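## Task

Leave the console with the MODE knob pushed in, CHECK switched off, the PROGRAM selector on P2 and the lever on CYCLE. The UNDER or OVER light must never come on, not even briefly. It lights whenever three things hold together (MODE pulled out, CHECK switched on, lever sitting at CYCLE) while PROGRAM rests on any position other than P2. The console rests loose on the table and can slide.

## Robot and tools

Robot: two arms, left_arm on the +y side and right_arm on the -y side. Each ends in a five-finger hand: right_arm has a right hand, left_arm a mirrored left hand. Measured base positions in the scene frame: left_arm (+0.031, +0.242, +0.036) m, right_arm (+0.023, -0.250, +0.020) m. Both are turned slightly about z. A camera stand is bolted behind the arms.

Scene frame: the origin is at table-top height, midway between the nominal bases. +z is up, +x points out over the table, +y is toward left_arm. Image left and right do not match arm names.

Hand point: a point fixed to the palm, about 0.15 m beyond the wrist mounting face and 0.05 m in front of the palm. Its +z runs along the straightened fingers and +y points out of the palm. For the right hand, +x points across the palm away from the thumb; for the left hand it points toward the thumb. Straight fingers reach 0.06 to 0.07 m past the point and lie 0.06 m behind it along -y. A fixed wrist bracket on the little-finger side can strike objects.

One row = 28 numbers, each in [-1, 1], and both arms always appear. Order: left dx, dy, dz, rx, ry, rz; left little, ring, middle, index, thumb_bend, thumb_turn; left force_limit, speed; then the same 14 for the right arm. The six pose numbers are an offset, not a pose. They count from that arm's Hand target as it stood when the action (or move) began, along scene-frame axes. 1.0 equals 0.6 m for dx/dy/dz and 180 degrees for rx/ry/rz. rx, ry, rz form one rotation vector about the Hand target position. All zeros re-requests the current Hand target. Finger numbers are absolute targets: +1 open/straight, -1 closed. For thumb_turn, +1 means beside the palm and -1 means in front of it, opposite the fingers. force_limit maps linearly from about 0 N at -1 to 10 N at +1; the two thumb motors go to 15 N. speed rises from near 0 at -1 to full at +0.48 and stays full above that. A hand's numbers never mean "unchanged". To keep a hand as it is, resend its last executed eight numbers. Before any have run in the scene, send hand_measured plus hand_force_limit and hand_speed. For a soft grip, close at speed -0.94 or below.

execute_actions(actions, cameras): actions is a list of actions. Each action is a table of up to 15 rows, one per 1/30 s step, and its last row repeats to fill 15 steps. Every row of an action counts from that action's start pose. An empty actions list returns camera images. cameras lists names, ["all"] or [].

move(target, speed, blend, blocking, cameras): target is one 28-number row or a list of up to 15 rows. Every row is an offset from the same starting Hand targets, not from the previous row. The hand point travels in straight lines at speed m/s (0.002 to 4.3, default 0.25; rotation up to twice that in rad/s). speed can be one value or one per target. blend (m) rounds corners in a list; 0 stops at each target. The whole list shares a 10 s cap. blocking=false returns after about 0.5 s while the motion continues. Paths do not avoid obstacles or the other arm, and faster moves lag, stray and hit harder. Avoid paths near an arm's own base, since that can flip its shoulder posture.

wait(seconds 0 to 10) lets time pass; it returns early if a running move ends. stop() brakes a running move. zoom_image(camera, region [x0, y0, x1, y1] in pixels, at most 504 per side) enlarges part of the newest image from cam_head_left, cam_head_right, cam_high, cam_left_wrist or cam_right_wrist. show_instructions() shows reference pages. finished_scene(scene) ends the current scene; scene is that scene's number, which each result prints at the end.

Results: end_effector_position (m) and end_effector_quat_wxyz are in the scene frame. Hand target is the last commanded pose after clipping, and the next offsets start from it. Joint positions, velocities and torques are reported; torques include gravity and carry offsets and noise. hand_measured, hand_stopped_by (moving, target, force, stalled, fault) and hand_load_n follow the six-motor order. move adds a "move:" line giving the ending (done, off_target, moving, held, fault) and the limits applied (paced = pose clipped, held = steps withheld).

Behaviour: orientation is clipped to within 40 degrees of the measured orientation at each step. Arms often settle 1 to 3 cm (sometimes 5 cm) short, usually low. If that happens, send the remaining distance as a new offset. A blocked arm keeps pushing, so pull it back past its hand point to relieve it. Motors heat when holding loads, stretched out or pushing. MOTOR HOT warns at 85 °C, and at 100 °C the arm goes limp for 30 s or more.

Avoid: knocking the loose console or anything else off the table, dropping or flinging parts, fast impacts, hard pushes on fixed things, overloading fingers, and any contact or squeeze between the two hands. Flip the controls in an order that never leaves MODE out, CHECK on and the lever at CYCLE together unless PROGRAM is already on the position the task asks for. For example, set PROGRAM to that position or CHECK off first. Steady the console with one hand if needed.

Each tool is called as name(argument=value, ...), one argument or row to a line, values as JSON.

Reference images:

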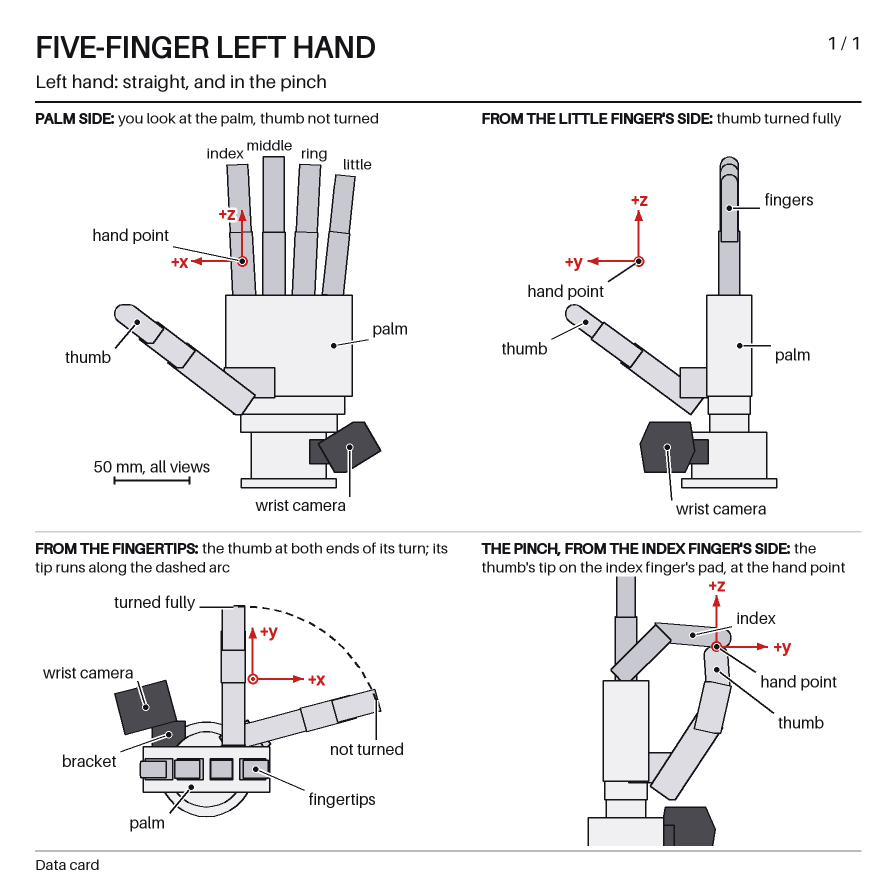

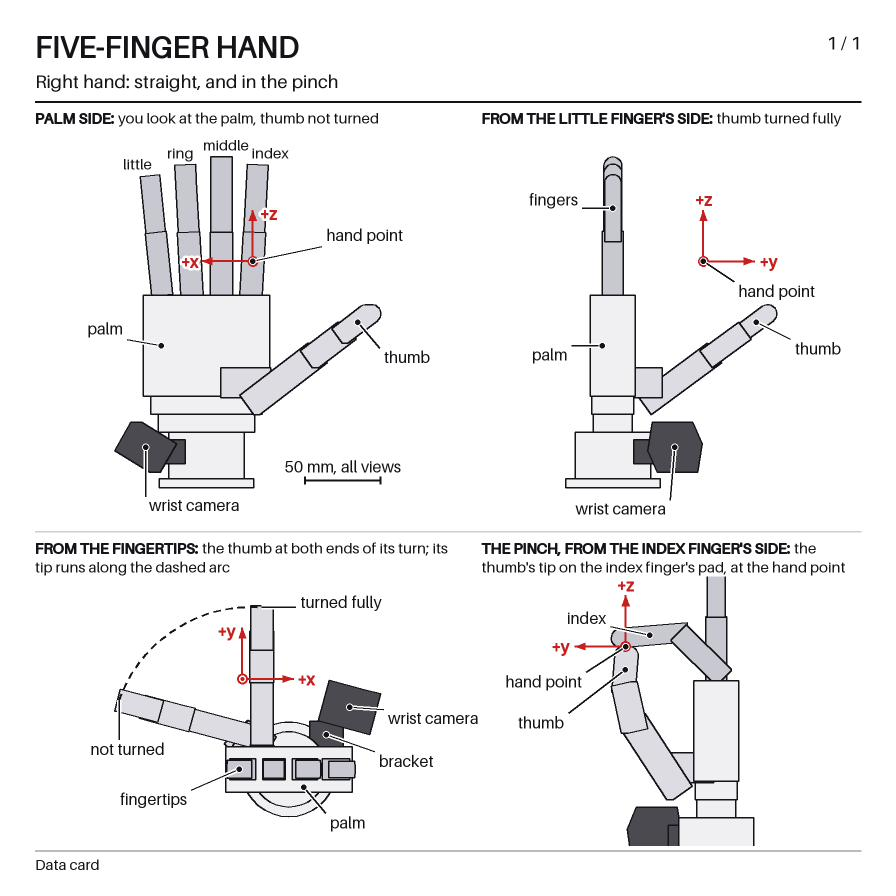

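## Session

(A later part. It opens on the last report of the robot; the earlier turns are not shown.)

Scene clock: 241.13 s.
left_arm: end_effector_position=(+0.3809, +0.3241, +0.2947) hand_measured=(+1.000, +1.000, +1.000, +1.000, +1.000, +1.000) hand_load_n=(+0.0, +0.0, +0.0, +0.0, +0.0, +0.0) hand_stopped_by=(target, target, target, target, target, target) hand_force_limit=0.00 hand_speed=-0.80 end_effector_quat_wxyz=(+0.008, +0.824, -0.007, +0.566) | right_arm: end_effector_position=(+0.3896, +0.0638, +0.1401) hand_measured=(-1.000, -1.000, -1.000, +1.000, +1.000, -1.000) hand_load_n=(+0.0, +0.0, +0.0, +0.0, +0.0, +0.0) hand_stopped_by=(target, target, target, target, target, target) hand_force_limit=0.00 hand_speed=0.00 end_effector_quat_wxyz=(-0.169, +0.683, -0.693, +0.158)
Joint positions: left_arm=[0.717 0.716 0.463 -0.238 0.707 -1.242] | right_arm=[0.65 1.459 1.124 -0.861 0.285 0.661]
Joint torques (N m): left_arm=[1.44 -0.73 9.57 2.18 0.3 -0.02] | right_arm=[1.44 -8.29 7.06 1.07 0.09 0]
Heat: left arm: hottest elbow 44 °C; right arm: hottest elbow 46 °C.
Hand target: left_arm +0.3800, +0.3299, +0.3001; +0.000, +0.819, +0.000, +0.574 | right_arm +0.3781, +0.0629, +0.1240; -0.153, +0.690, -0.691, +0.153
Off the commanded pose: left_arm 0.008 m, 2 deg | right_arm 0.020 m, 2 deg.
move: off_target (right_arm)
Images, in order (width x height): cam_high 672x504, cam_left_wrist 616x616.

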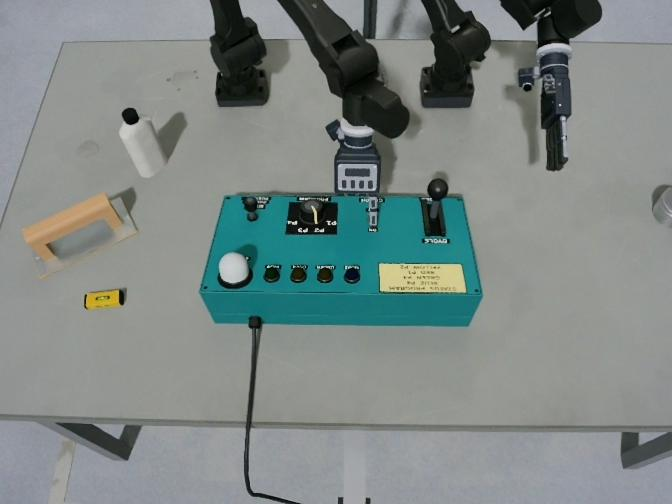

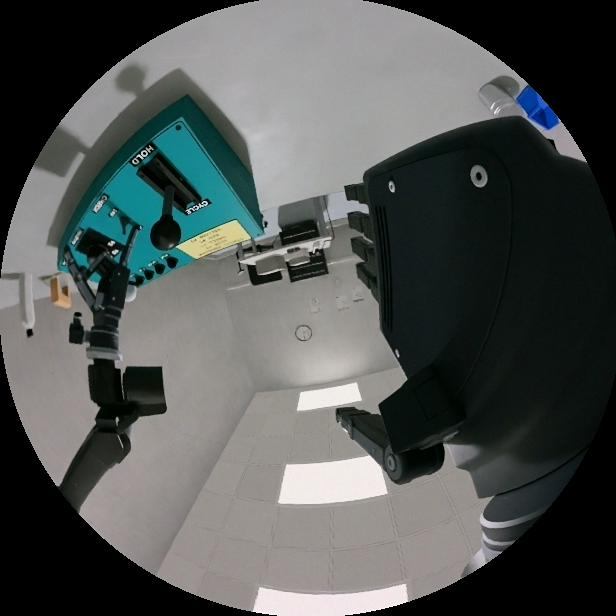

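move(
  target=[0,0,0,0,0,0,1,1,1,1,1,1,0,-0.8,-0.058,0.018,-0.009,0,0,0,-1,-1,-1,1,1,-1,0,0],
  speed=0.06,
  cameras=["cam_high","cam_left_wrist"],
)

zoom_image(
  camera="cam_left_wrist",
  region=[70, 180, 180, 320],
)

zoom_image(
  camera="cam_high",
  region=[320, 150, 440, 250],
)

Scene clock: 246.80 s.
left_arm: end_effector_position=(+0.3809, +0.3241, +0.2947) hand_measured=(+1.000, +1.000, +1.000, +1.000, +1.000, +1.000) hand_load_n=(+0.0, +0.0, +0.0, +0.0, +0.0, +0.0) hand_stopped_by=(target, target, target, target, target, target) hand_force_limit=0.00 hand_speed=-0.80 end_effector_quat_wxyz=(+0.008, +0.824, -0.007, +0.566) | right_arm: end_effector_position=(+0.3747, +0.0682, +0.1352) hand_measured=(-1.000, -1.000, -1.000, +1.000, +1.000, -1.000) hand_load_n=(+0.0, +0.0, +0.0, +1.0, +0.0, +0.0) hand_stopped_by=(target, target, target, target, target, target) hand_force_limit=0.00 hand_speed=0.00 end_effector_quat_wxyz=(+0.176, -0.663, +0.708, -0.169)
Joint positions: left_arm=[0.717 0.716 0.463 -0.238 0.707 -1.242] | right_arm=[0.692 1.431 1.078 -0.845 0.331 0.747]
Joint torques (N m): left_arm=[0.97 -0.79 9.58 2.02 0.28 -0.06] | right_arm=[3.78 -8.59 6.41 0.2 -0.64 -0.17]
Heat: left arm: hottest elbow 44 °C; right arm: hottest elbow 45 °C.
Hand target: left_arm +0.3800, +0.3299, +0.3001; +0.000, +0.819, +0.000, +0.574 | right_arm +0.3434, +0.0737, +0.1187; -0.153, +0.690, -0.691, +0.153
Off the commanded pose: left_arm 0.008 m, 2 deg | right_arm 0.036 m, 5 deg.
move: off_target (right_arm)
Images, in order (width x height): cam_high 672x504, cam_left_wrist 616x616.

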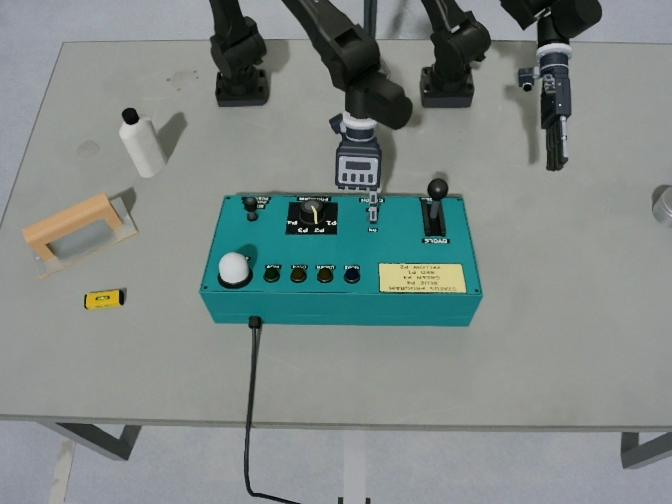

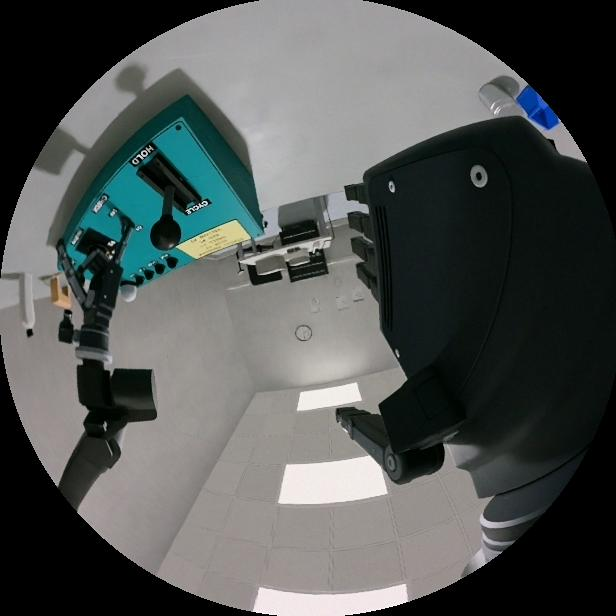

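Scaled by 3.600 from the camera's 616x616 image, which has a finer 880x880 frame.

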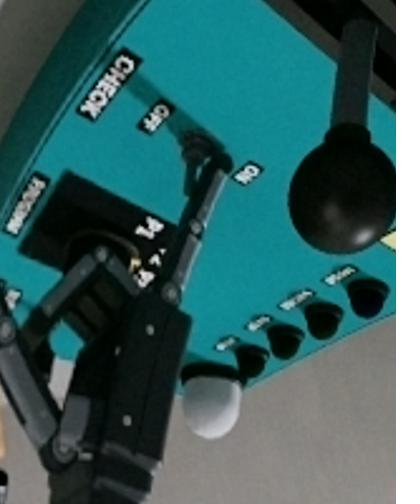

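Scaled by 4.200.

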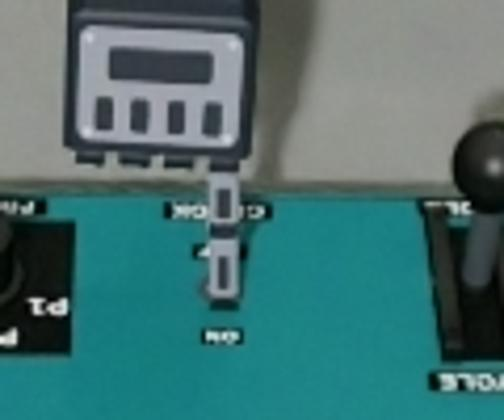

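move(
  target=[0,0,0,0,0,0,1,1,1,1,1,1,0,-0.8,-0.05,0.003,-0.012,0,0,0,-1,-1,-1,1,1,-1,0,0],
  speed=0.06,
  cameras=["cam_high","cam_left_wrist"],
)

zoom_image(
  camera="cam_left_wrist",
  region=[70, 180, 180, 320],
)

zoom_image(
  camera="cam_high",
  region=[320, 150, 440, 250],
)

Scene clock: 252.53 s.
left_arm: end_effector_position=(+0.3809, +0.3241, +0.2947) hand_measured=(+1.000, +1.000, +1.000, +1.000, +1.000, +1.000) hand_load_n=(+0.0, +0.0, +0.0, +0.0, +0.0, +0.0) hand_stopped_by=(target, target, target, target, target, target) hand_force_limit=0.00 hand_speed=-0.80 end_effector_quat_wxyz=(+0.008, +0.824, -0.007, +0.566) | right_arm: end_effector_position=(+0.3151, +0.0740, +0.1156) hand_measured=(-1.000, -1.000, -1.000, +1.000, +1.000, -1.000) hand_load_n=(+0.0, +0.0, +0.0, +0.0, +0.0, +0.5) hand_stopped_by=(target, target, target, target, target, target) hand_force_limit=0.00 hand_speed=0.00 end_effector_quat_wxyz=(-0.161, +0.685, -0.694, +0.154)
Joint positions: left_arm=[0.717 0.716 0.463 -0.238 0.707 -1.242] | right_arm=[0.789 1.38 0.981 -0.855 0.324 0.801]
Joint torques (N m): left_arm=[1.49 -1.32 9.51 2.14 0.35 -0.06] | right_arm=[0.85 -7.12 9.1 0.54 0.19 -0.1]
Heat: left arm: hottest elbow 44 °C; right arm: hottest elbow 44 °C.
Hand target: left_arm +0.3800, +0.3299, +0.3001; +0.000, +0.819, +0.000, +0.574 | right_arm +0.3132, +0.0755, +0.1115; -0.153, +0.690, -0.691, +0.153
Off the commanded pose: left_arm 0.008 m, 2 deg | right_arm 0.005 m, 1 deg.
move: done
Images, in order (width x height): cam_high 672x504, cam_left_wrist 616x616.

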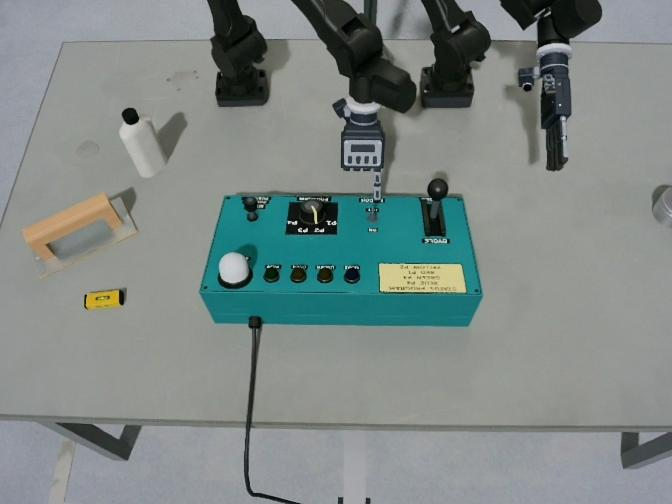

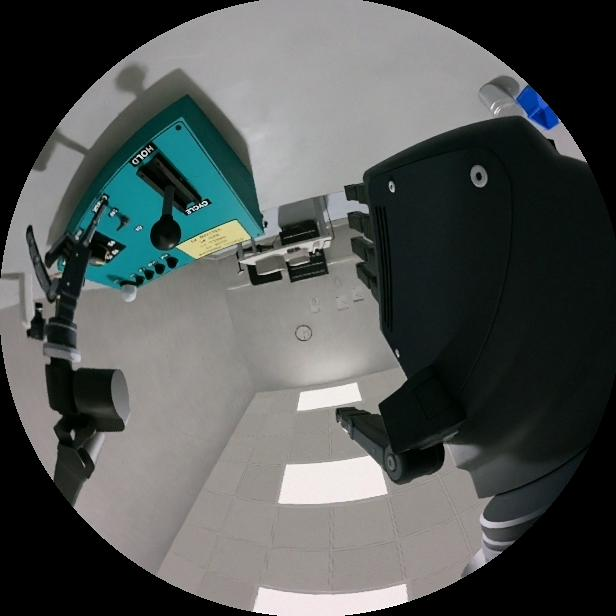

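Scaled by 3.600 from the camera's 616x616 image, which has a finer 880x880 frame.

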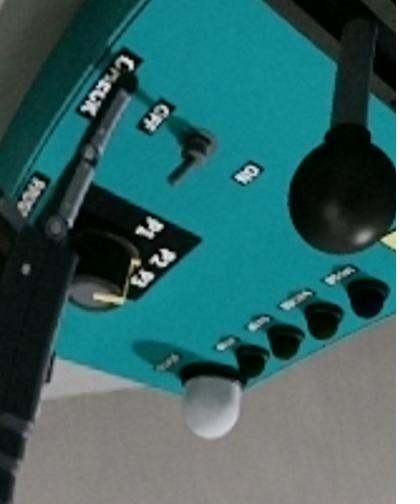

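Scaled by 4.200.

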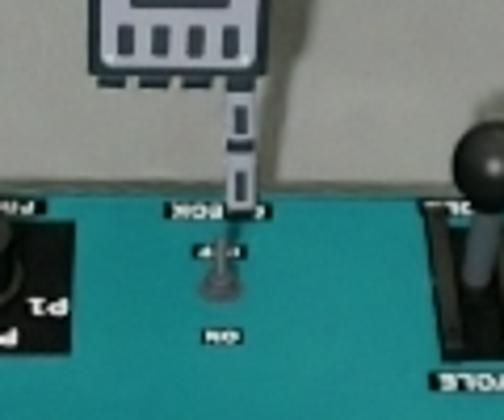

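move(
  target=[
    [0,0,0,0,0,0,1,1,1,1,1,1,0,-0.8,-0.022,0.0075,0.131,0,0,0,-1,-1,-1,1,1,-1,0,0],
    [0,0,0,0,0,0,1,1,1,1,1,1,0,-0.8,-0.0137,0.191,0.1225,0,0,0,-1,-1,1,1,1,-1,0,0],
  ],
  speed=[0.12,0.2],
  blend=[0.01,0],
  cameras=["cam_high","cam_left_wrist","cam_head_right"],
)

zoom_image(
  camera="cam_left_wrist",
  region=[50, 130, 230, 320],
)

zoom_image(
  camera="cam_high",
  region=[350, 120, 480, 250],
)

Scene clock: 287.57 s.
left_arm: end_effector_position=(+0.3809, +0.3241, +0.2947) hand_measured=(+1.000, +1.000, +1.000, +1.000, +1.000, +1.000) hand_load_n=(+0.0, +0.0, +0.0, +0.0, +0.0, +0.0) hand_stopped_by=(target, target, target, target, target, target) hand_force_limit=0.00 hand_speed=-0.80 end_effector_quat_wxyz=(+0.008, +0.824, -0.007, +0.566) | right_arm: end_effector_position=(+0.2993, +0.1746, +0.1711) hand_measured=(-1.000, -1.000, +1.000, +1.000, +1.000, -1.000) hand_load_n=(+0.0, +0.0, +0.0, +0.0, +0.0, +0.0) hand_stopped_by=(target, target, target, target, target, target) hand_force_limit=0.00 hand_speed=0.00 end_effector_quat_wxyz=(-0.140, +0.694, -0.689, +0.156)
Joint positions: left_arm=[0.717 0.716 0.463 -0.238 0.707 -1.242] | right_arm=[0.957 1.554 1.331 -1.132 0.365 0.962]
Joint torques (N m): left_arm=[0.91 -1.08 9.46 2.28 0.34 -0.07] | right_arm=[1.32 -9.76 12.96 0.28 0.36 0.06]
Heat: left arm: hottest elbow 44 °C; right arm: hottest elbow 44 °C.
Hand target: left_arm +0.3800, +0.3299, +0.3001; +0.000, +0.819, +0.000, +0.574 | right_arm +0.3051, +0.1900, +0.1849; -0.153, +0.690, -0.691, +0.153
Off the commanded pose: left_arm 0.008 m, 2 deg | right_arm 0.022 m, 2 deg.
move: off_target (right_arm); target 2's new numbers were sent with right_arm's hand 0.022 m and 2 deg from that target
Images, in order (width x height): cam_head_right 672x504, cam_high 672x504, cam_left_wrist 616x616.

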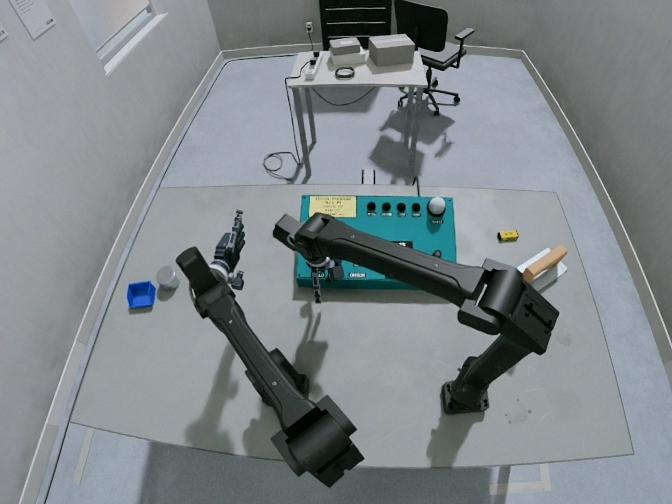

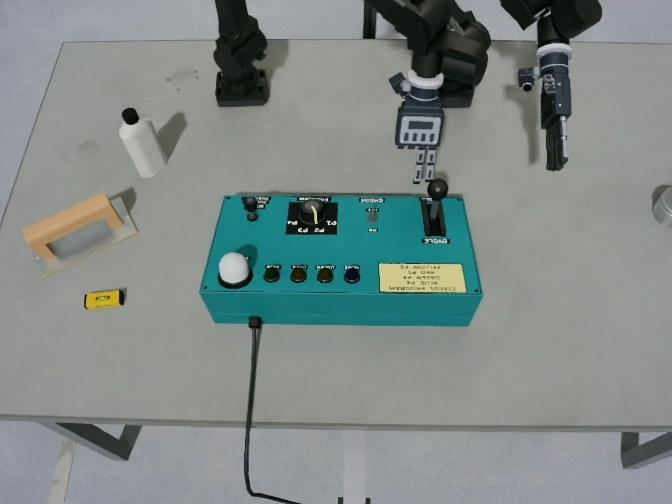

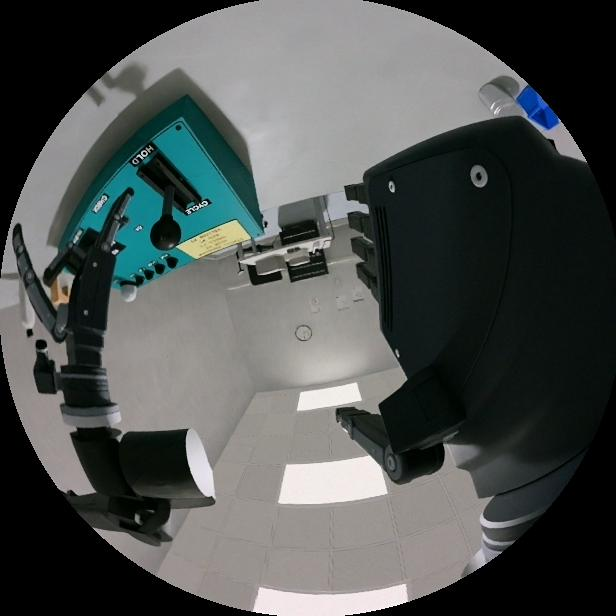

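Scaled by 2.653 from the camera's 616x616 image, which has a finer 880x880 frame.

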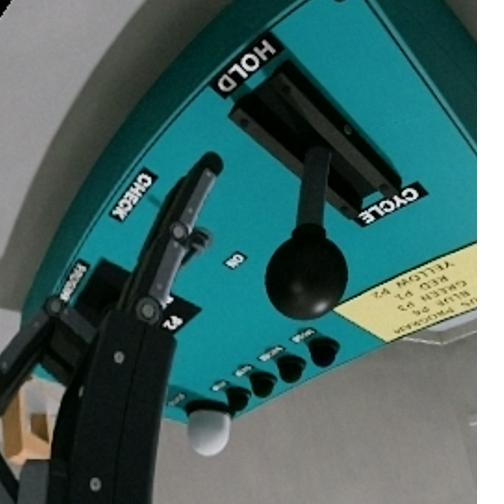

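Scaled by 3.877.

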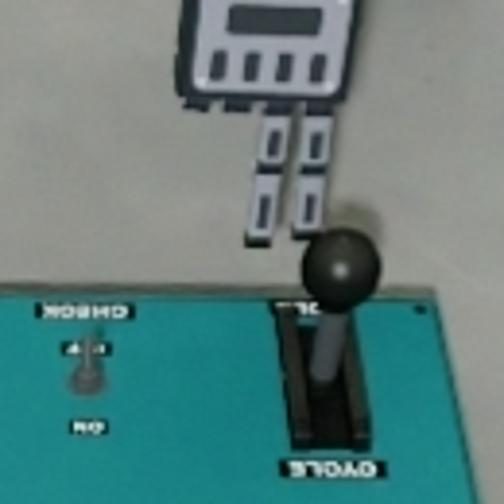

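move(
  target=[
    [0,0,0,0,0,0,1,1,1,1,1,1,0,-0.8,0,0.028,0,0,0,0,-1,-1,1,1,1,-1,0,0],
    [0,0,0,0,0,0,1,1,1,1,1,1,0,-0.8,0.07,0.02,0,0,0,0,-1,-1,1,1,1,-1,0,0],
  ],
  speed=[0.08,0.06],
  blend=[0.003,0],
  cameras=["cam_high","cam_left_wrist"],
)

zoom_image(
  camera="cam_left_wrist",
  region=[50, 130, 230, 320],
)

zoom_image(
  camera="cam_high",
  region=[350, 120, 480, 250],
)

Scene clock: 301.33 s.
left_arm: end_effector_position=(+0.3809, +0.3241, +0.2947) hand_measured=(+1.000, +1.000, +1.000, +1.000, +1.000, +1.000) hand_load_n=(+0.0, +0.0, +0.0, +0.0, +0.0, +0.0) hand_stopped_by=(target, target, target, target, target, target) hand_force_limit=0.00 hand_speed=-0.80 end_effector_quat_wxyz=(+0.008, +0.824, -0.007, +0.566) | right_arm: end_effector_position=(+0.3336, +0.1894, +0.1726) hand_measured=(-1.000, -1.000, +1.000, +1.000, +1.000, -1.000) hand_load_n=(+0.0, +0.0, +0.0, +0.0, +0.0, +0.0) hand_stopped_by=(target, target, target, target, target, target) hand_force_limit=0.00 hand_speed=0.00 end_effector_quat_wxyz=(-0.139, +0.692, -0.691, +0.157)
Joint positions: left_arm=[0.717 0.716 0.463 -0.238 0.707 -1.242] | right_arm=[0.916 1.631 1.428 -1.139 0.358 0.925]
Joint torques (N m): left_arm=[1.26 -1.55 9.48 2.26 0.33 -0.03] | right_arm=[-0.09 -10.64 13.23 0.76 0.15 -0.18]
Heat: left arm: hottest elbow 44 °C; right arm: hottest elbow 46 °C.
Hand target: left_arm +0.3800, +0.3299, +0.3001; +0.000, +0.819, +0.000, +0.574 | right_arm +0.3471, +0.2022, +0.1849; -0.153, +0.690, -0.691, +0.153
Off the commanded pose: left_arm 0.008 m, 2 deg | right_arm 0.022 m, 2 deg.
move: off_target (right_arm)
Images, in order (width x height): cam_high 672x504, cam_left_wrist 616x616.

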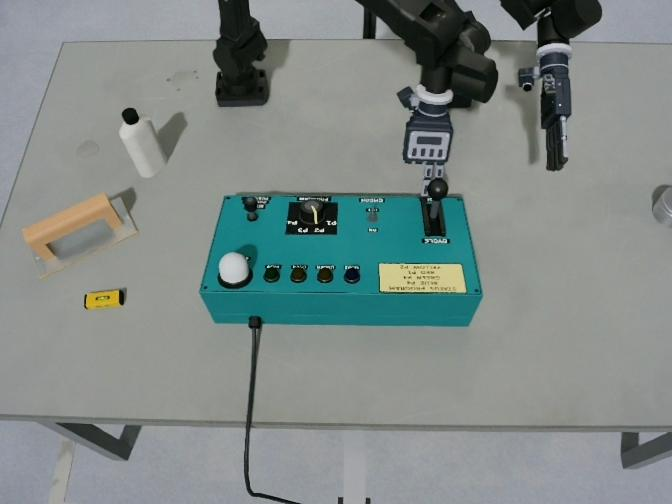

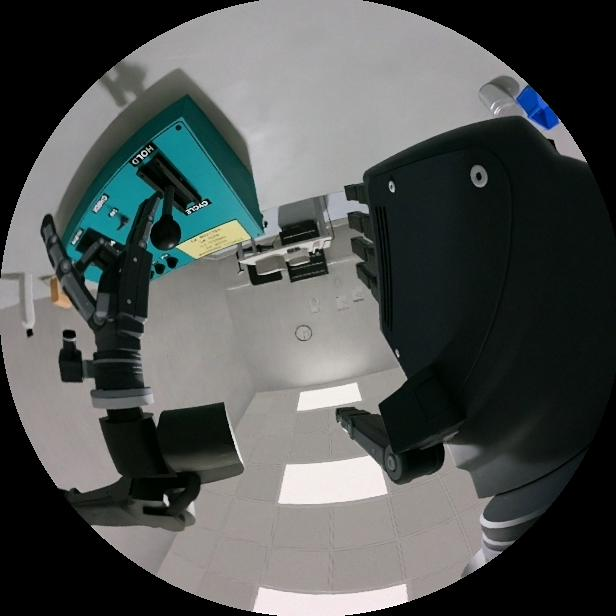

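Scaled by 2.653 from the camera's 616x616 image, which has a finer 880x880 frame.

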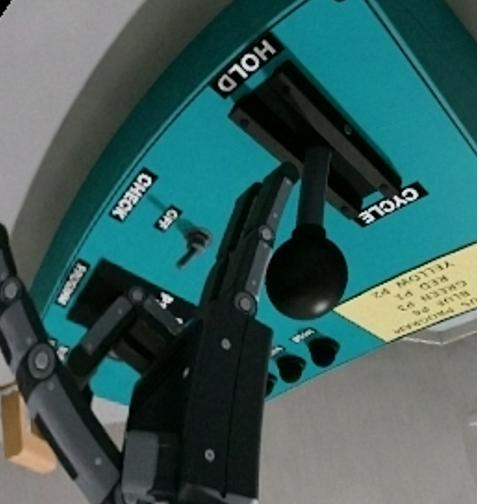

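Scaled by 3.877.

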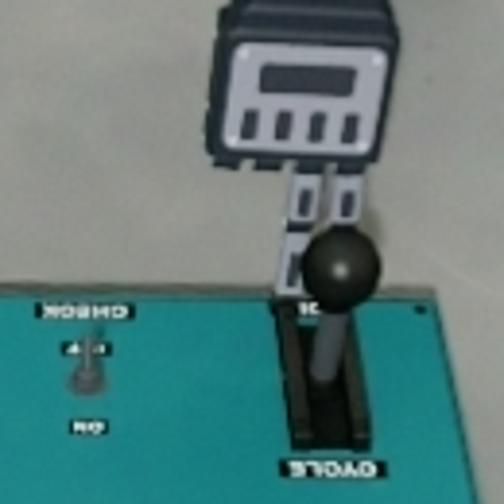

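move(
  target=[0,0,0,0,0,0,1,1,1,1,1,1,0,-0.8,0.075,0.008,0.005,0,0,0,-1,-1,1,1,1,-1,0,0],
  speed=0.06,
  cameras=["cam_high","cam_left_wrist"],
)

zoom_image(
  camera="cam_left_wrist",
  region=[50, 130, 230, 320],
)

zoom_image(
  camera="cam_high",
  region=[350, 120, 480, 250],
)

Scene clock: 312.27 s.
left_arm: end_effector_position=(+0.3809, +0.3241, +0.2947) hand_measured=(+1.000, +1.000, +1.000, +1.000, +1.000, +1.000) hand_load_n=(+0.0, +0.0, +0.0, +0.0, +0.5, +0.0) hand_stopped_by=(target, target, target, target, target, target) hand_force_limit=0.00 hand_speed=-0.80 end_effector_quat_wxyz=(+0.008, +0.824, -0.007, +0.566) | right_arm: end_effector_position=(+0.3635, +0.1930, +0.1731) hand_measured=(-1.000, -1.000, +1.000, +1.000, +1.000, -1.000) hand_load_n=(+0.5, +0.0, -3.0, -1.5, +0.0, +0.0) hand_stopped_by=(target, target, target, target, target, target) hand_force_limit=0.00 hand_speed=0.00 end_effector_quat_wxyz=(-0.129, +0.701, -0.684, +0.151)
Joint positions: left_arm=[0.717 0.716 0.463 -0.238 0.707 -1.242] | right_arm=[0.867 1.694 1.512 -1.159 0.331 0.856]
Joint torques (N m): left_arm=[1.32 -0.56 9.59 2.1 0.34 -0.09] | right_arm=[-1.2 -10.93 14.52 1.35 0.52 -0.1]
Heat: left arm: hottest elbow 44 °C; right arm: hottest elbow 49 °C.
Hand target: left_arm +0.3800, +0.3299, +0.3001; +0.000, +0.819, +0.000, +0.574 | right_arm +0.3921, +0.2069, +0.1879; -0.153, +0.690, -0.691, +0.153
Off the commanded pose: left_arm 0.008 m, 2 deg | right_arm 0.035 m, 3 deg.
move: off_target (right_arm)
Images, in order (width x height): cam_high 672x504, cam_left_wrist 616x616.

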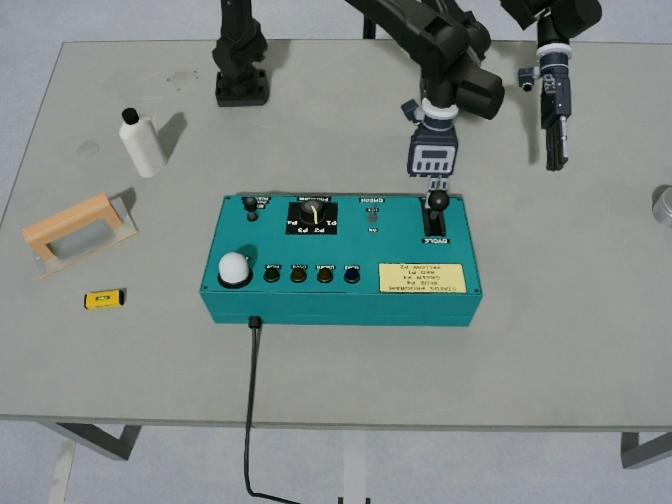

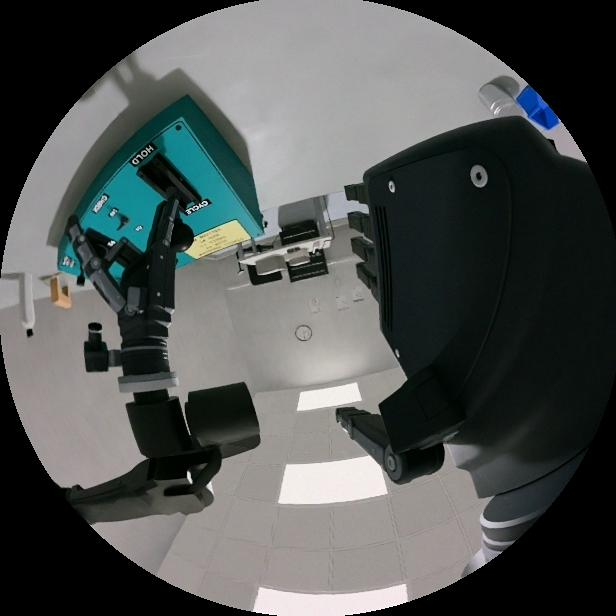

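Scaled by 2.653 from the camera's 616x616 image, which has a finer 880x880 frame.

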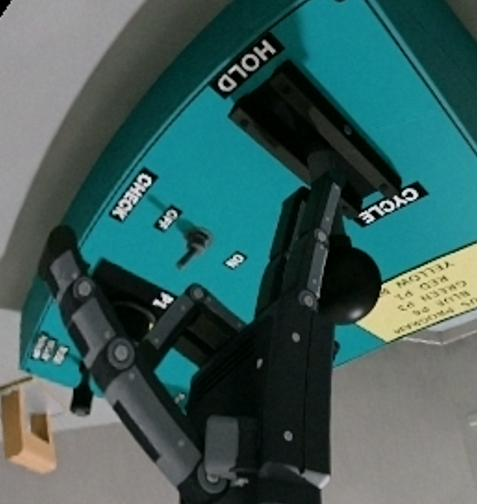

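Scaled by 3.877.

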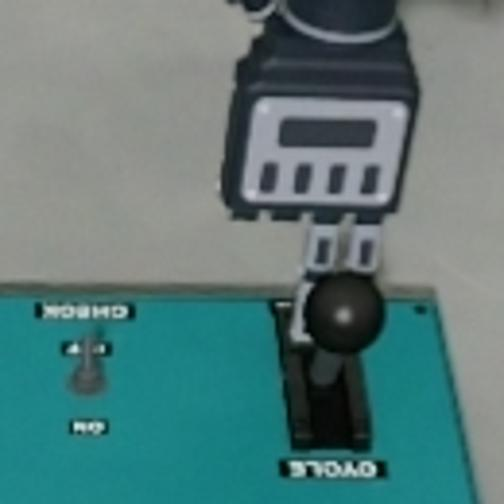

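move(
  target=[0,0,0,0,0,0,1,1,1,1,1,1,0,-0.8,0.05,0,0.008,0,0,0,-1,-1,1,1,1,-1,0,0],
  speed=0.06,
  cameras=["cam_high","cam_left_wrist"],
)

zoom_image(
  camera="cam_left_wrist",
  region=[50, 130, 230, 320],
)

zoom_image(
  camera="cam_high",
  region=[350, 120, 480, 250],
)

Scene clock: 321.83 s.
left_arm: end_effector_position=(+0.3809, +0.3241, +0.2947) hand_measured=(+1.000, +1.000, +1.000, +1.000, +1.000, +1.000) hand_load_n=(+0.0, +0.0, +0.0, +0.0, +0.0, +0.0) hand_stopped_by=(target, target, target, target, target, target) hand_force_limit=0.00 hand_speed=-0.80 end_effector_quat_wxyz=(+0.008, +0.824, -0.007, +0.566) | right_arm: end_effector_position=(+0.3666, +0.1904, +0.1765) hand_measured=(-1.000, -1.000, +1.000, +1.000, +1.000, -1.000) hand_load_n=(+0.0, +0.0, -8.5, -4.0, +0.0, +0.0) hand_stopped_by=(target, target, target, target, target, target) hand_force_limit=0.00 hand_speed=0.00 end_effector_quat_wxyz=(-0.109, +0.719, -0.671, +0.143)
Joint positions: left_arm=[0.717 0.716 0.463 -0.238 0.707 -1.242] | right_arm=[0.851 1.72 1.558 -1.207 0.302 0.802]
Joint torques (N m): left_arm=[0.5 -1.32 9.7 2.03 0.31 -0.09] | right_arm=[-3.08 -10.23 15.94 2.77 1.07 0]
Heat: left arm: hottest elbow 44 °C; right arm: hottest elbow 53 °C.
Hand target: left_arm +0.3800, +0.3299, +0.3001; +0.000, +0.819, +0.000, +0.574 | right_arm +0.4221, +0.2069, +0.1928; -0.153, +0.690, -0.691, +0.153
Off the commanded pose: left_arm 0.008 m, 2 deg | right_arm 0.060 m, 7 deg.
move: off_target (right_arm)
Images, in order (width x height): cam_high 672x504, cam_left_wrist 616x616.

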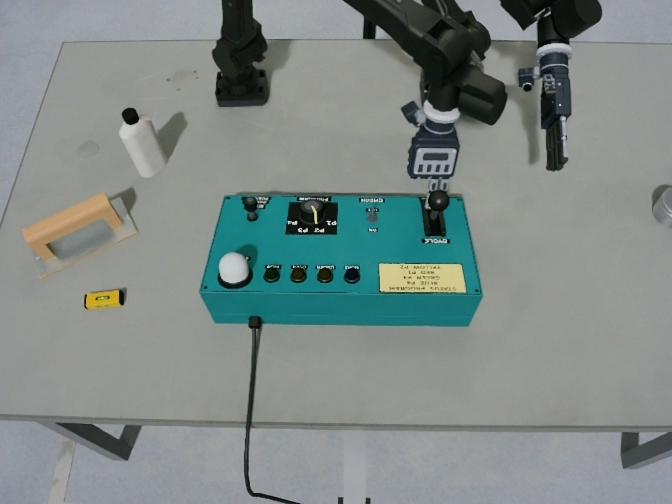

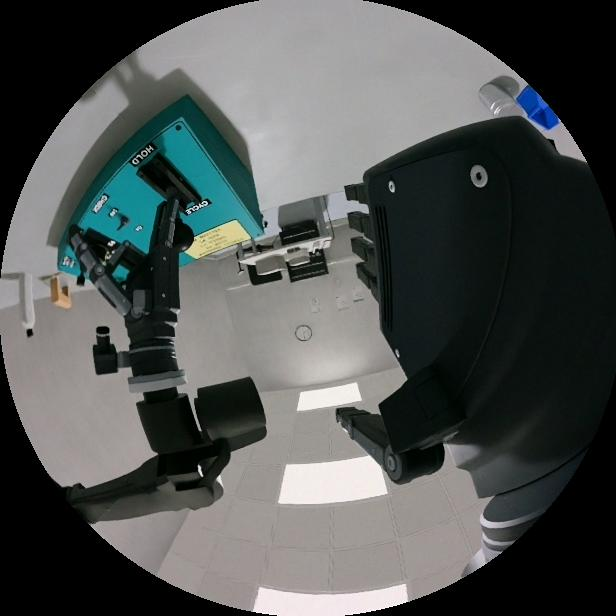

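Scaled by 2.653 from the camera's 616x616 image, which has a finer 880x880 frame.

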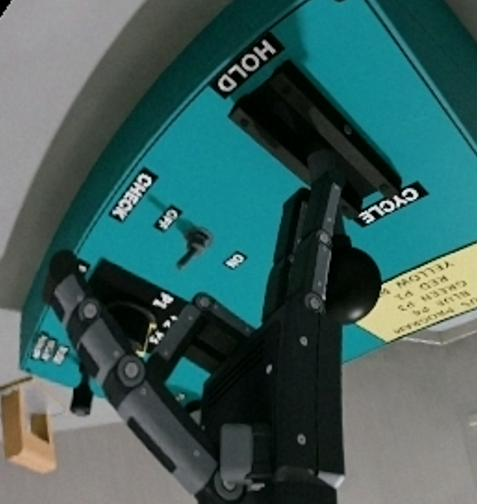

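Scaled by 3.877.

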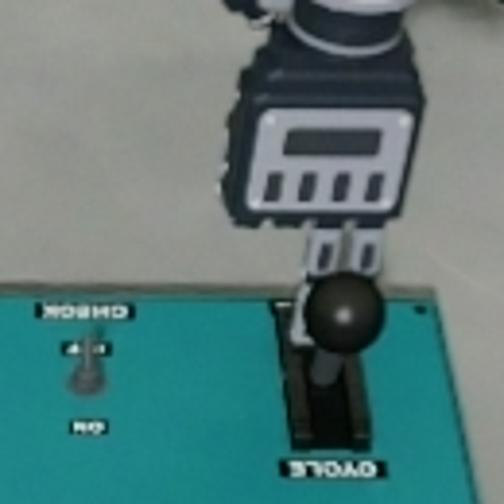

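move(
  target=[
    [0,0,0,0,0,0,1,1,1,1,1,1,0,-0.8,-0.16,-0.008,0,0,0,0,-1,-1,1,1,1,-1,0,0],
    [0,0,0,0,0,0,1,1,1,1,1,1,0,-0.8,-0.22,-0.2,0.083,0,0,0,-1,-1,1,1,1,-1,0,0],
  ],
  speed=[0.1,0.2],
  blend=[0.02,0],
  cameras=["all"],
)

zoom_image(
  camera="cam_left_wrist",
  region=[50, 130, 230, 320],
)

zoom_image(
  camera="cam_high",
  region=[180, 170, 500, 340],
)

zoom_image(
  camera="cam_left_wrist",
  region=[50, 220, 130, 300],
)

Scene clock: 331.90 s.
left_arm: end_effector_position=(+0.3809, +0.3241, +0.2947) hand_measured=(+1.000, +1.000, +1.000, +1.000, +1.000, +1.000) hand_load_n=(+0.0, +0.0, +0.0, +0.0, +0.0, +0.0) hand_stopped_by=(target, target, target, target, target, target) hand_force_limit=0.00 hand_speed=-0.80 end_effector_quat_wxyz=(+0.008, +0.824, -0.007, +0.566) | right_arm: end_effector_position=(+0.2894, +0.0926, +0.2387) hand_measured=(-1.000, -1.000, +1.000, +1.000, +1.000, -1.000) hand_load_n=(+0.0, +0.5, +0.0, -0.5, +0.0, +0.0) hand_stopped_by=(target, target, target, target, target, target) hand_force_limit=0.00 hand_speed=0.00 end_effector_quat_wxyz=(-0.155, +0.689, -0.691, +0.153)
Joint positions: left_arm=[0.717 0.716 0.463 -0.238 0.707 -1.242] | right_arm=[0.869 1.312 1.252 -1.231 0.344 0.874]
Joint torques (N m): left_arm=[1.14 -1.73 9.61 2.21 0.33 -0.07] | right_arm=[-0.32 -8.29 9.58 0.36 0.14 -0.17]
Heat: left arm: hottest elbow 44 °C; right arm: hottest elbow 53 °C.
Hand target: left_arm +0.3800, +0.3299, +0.3001; +0.000, +0.819, +0.000, +0.574 | right_arm +0.2900, +0.0868, +0.2425; -0.153, +0.690, -0.691, +0.153
Off the commanded pose: left_arm 0.008 m, 2 deg | right_arm 0.007 m, 0 deg.
move: done

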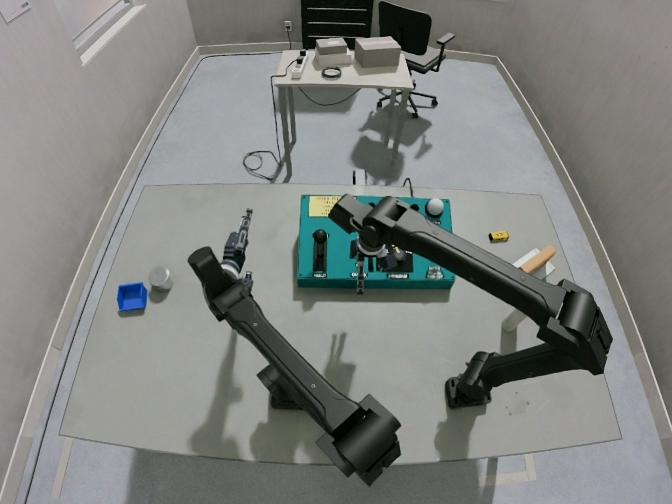

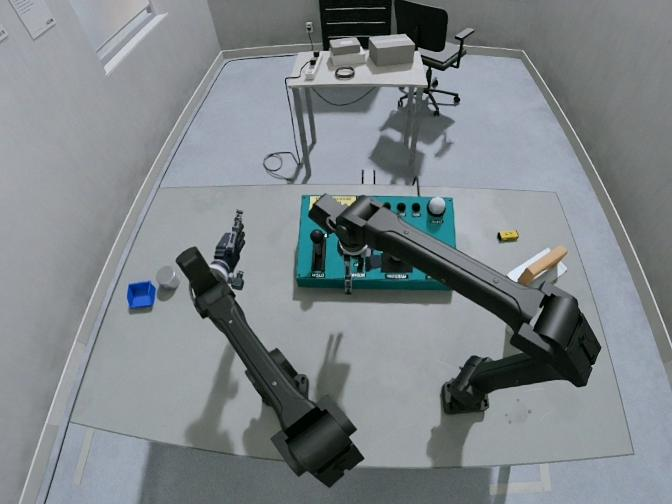

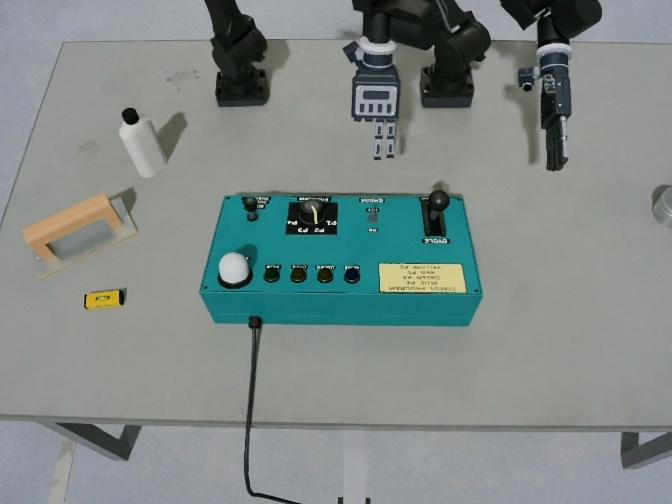

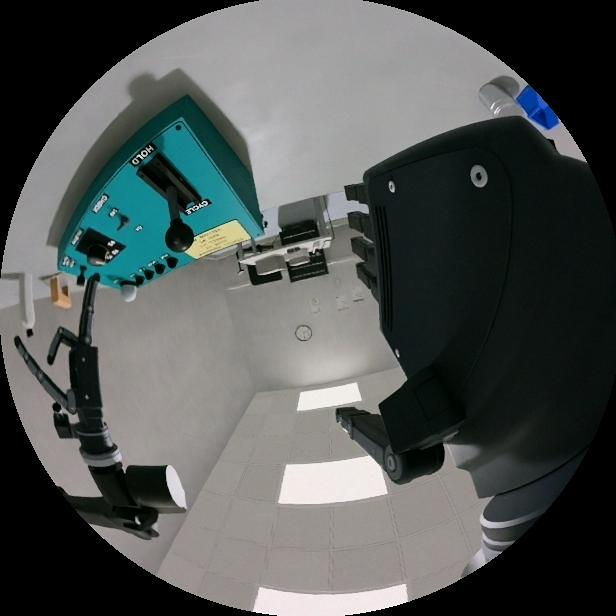

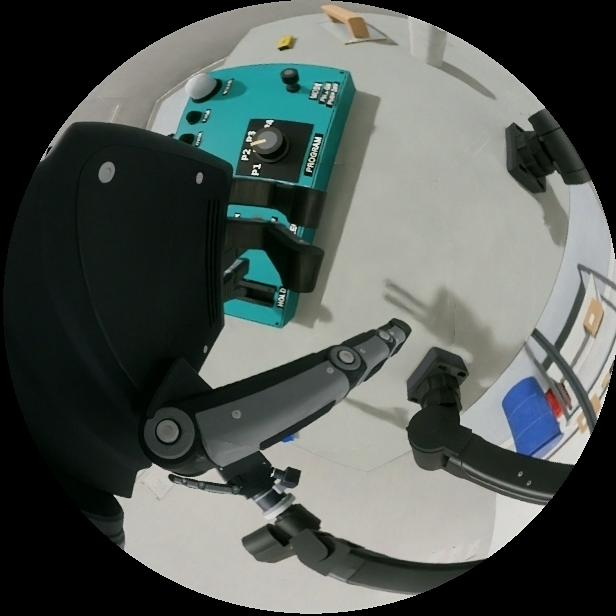

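Scaled by 2.653 from the camera's 616x616 image, which has a finer 880x880 frame.

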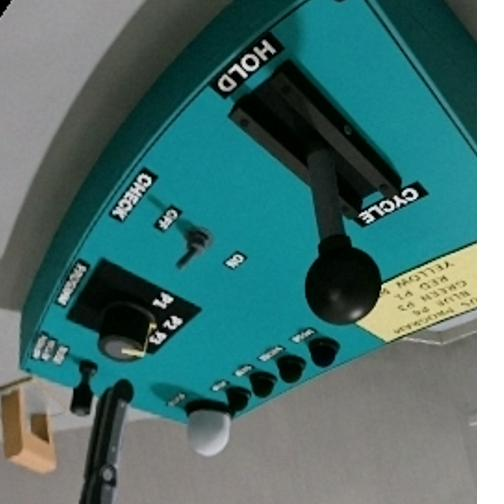

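Scaled by 1.575.

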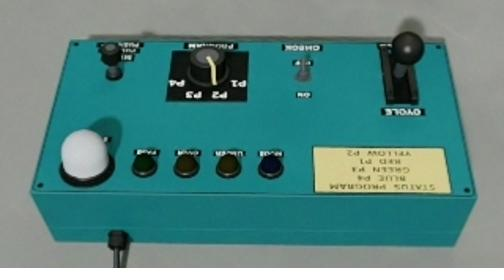

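Scaled by 6.300 from the camera's 616x616 image, which has a finer 880x880 frame.

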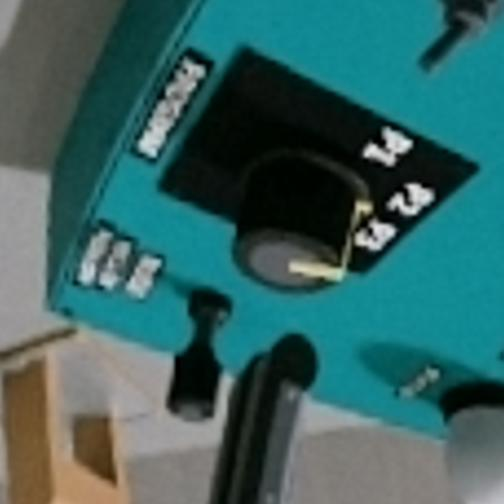

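zoom_image(
  camera="cam_right_wrist",
  region=[220, 60, 350, 190],
)

zoom_image(
  camera="cam_high",
  region=[270, 185, 350, 245],
)

Scaled by 3.877 from the camera's 616x616 image, which has a finer 880x880 frame.

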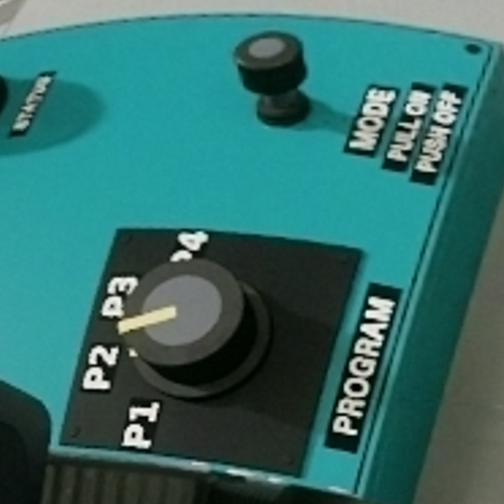

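Scaled by 6.300.

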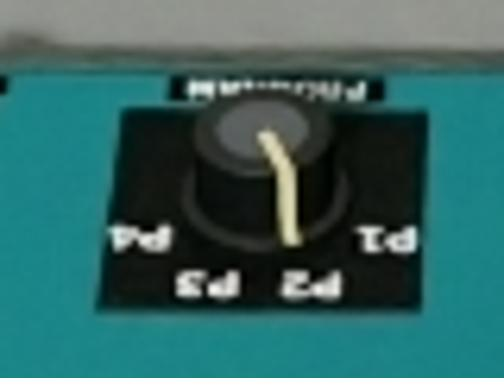

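finished_scene(
  scene=2,
)

The scene is finished: the task was done.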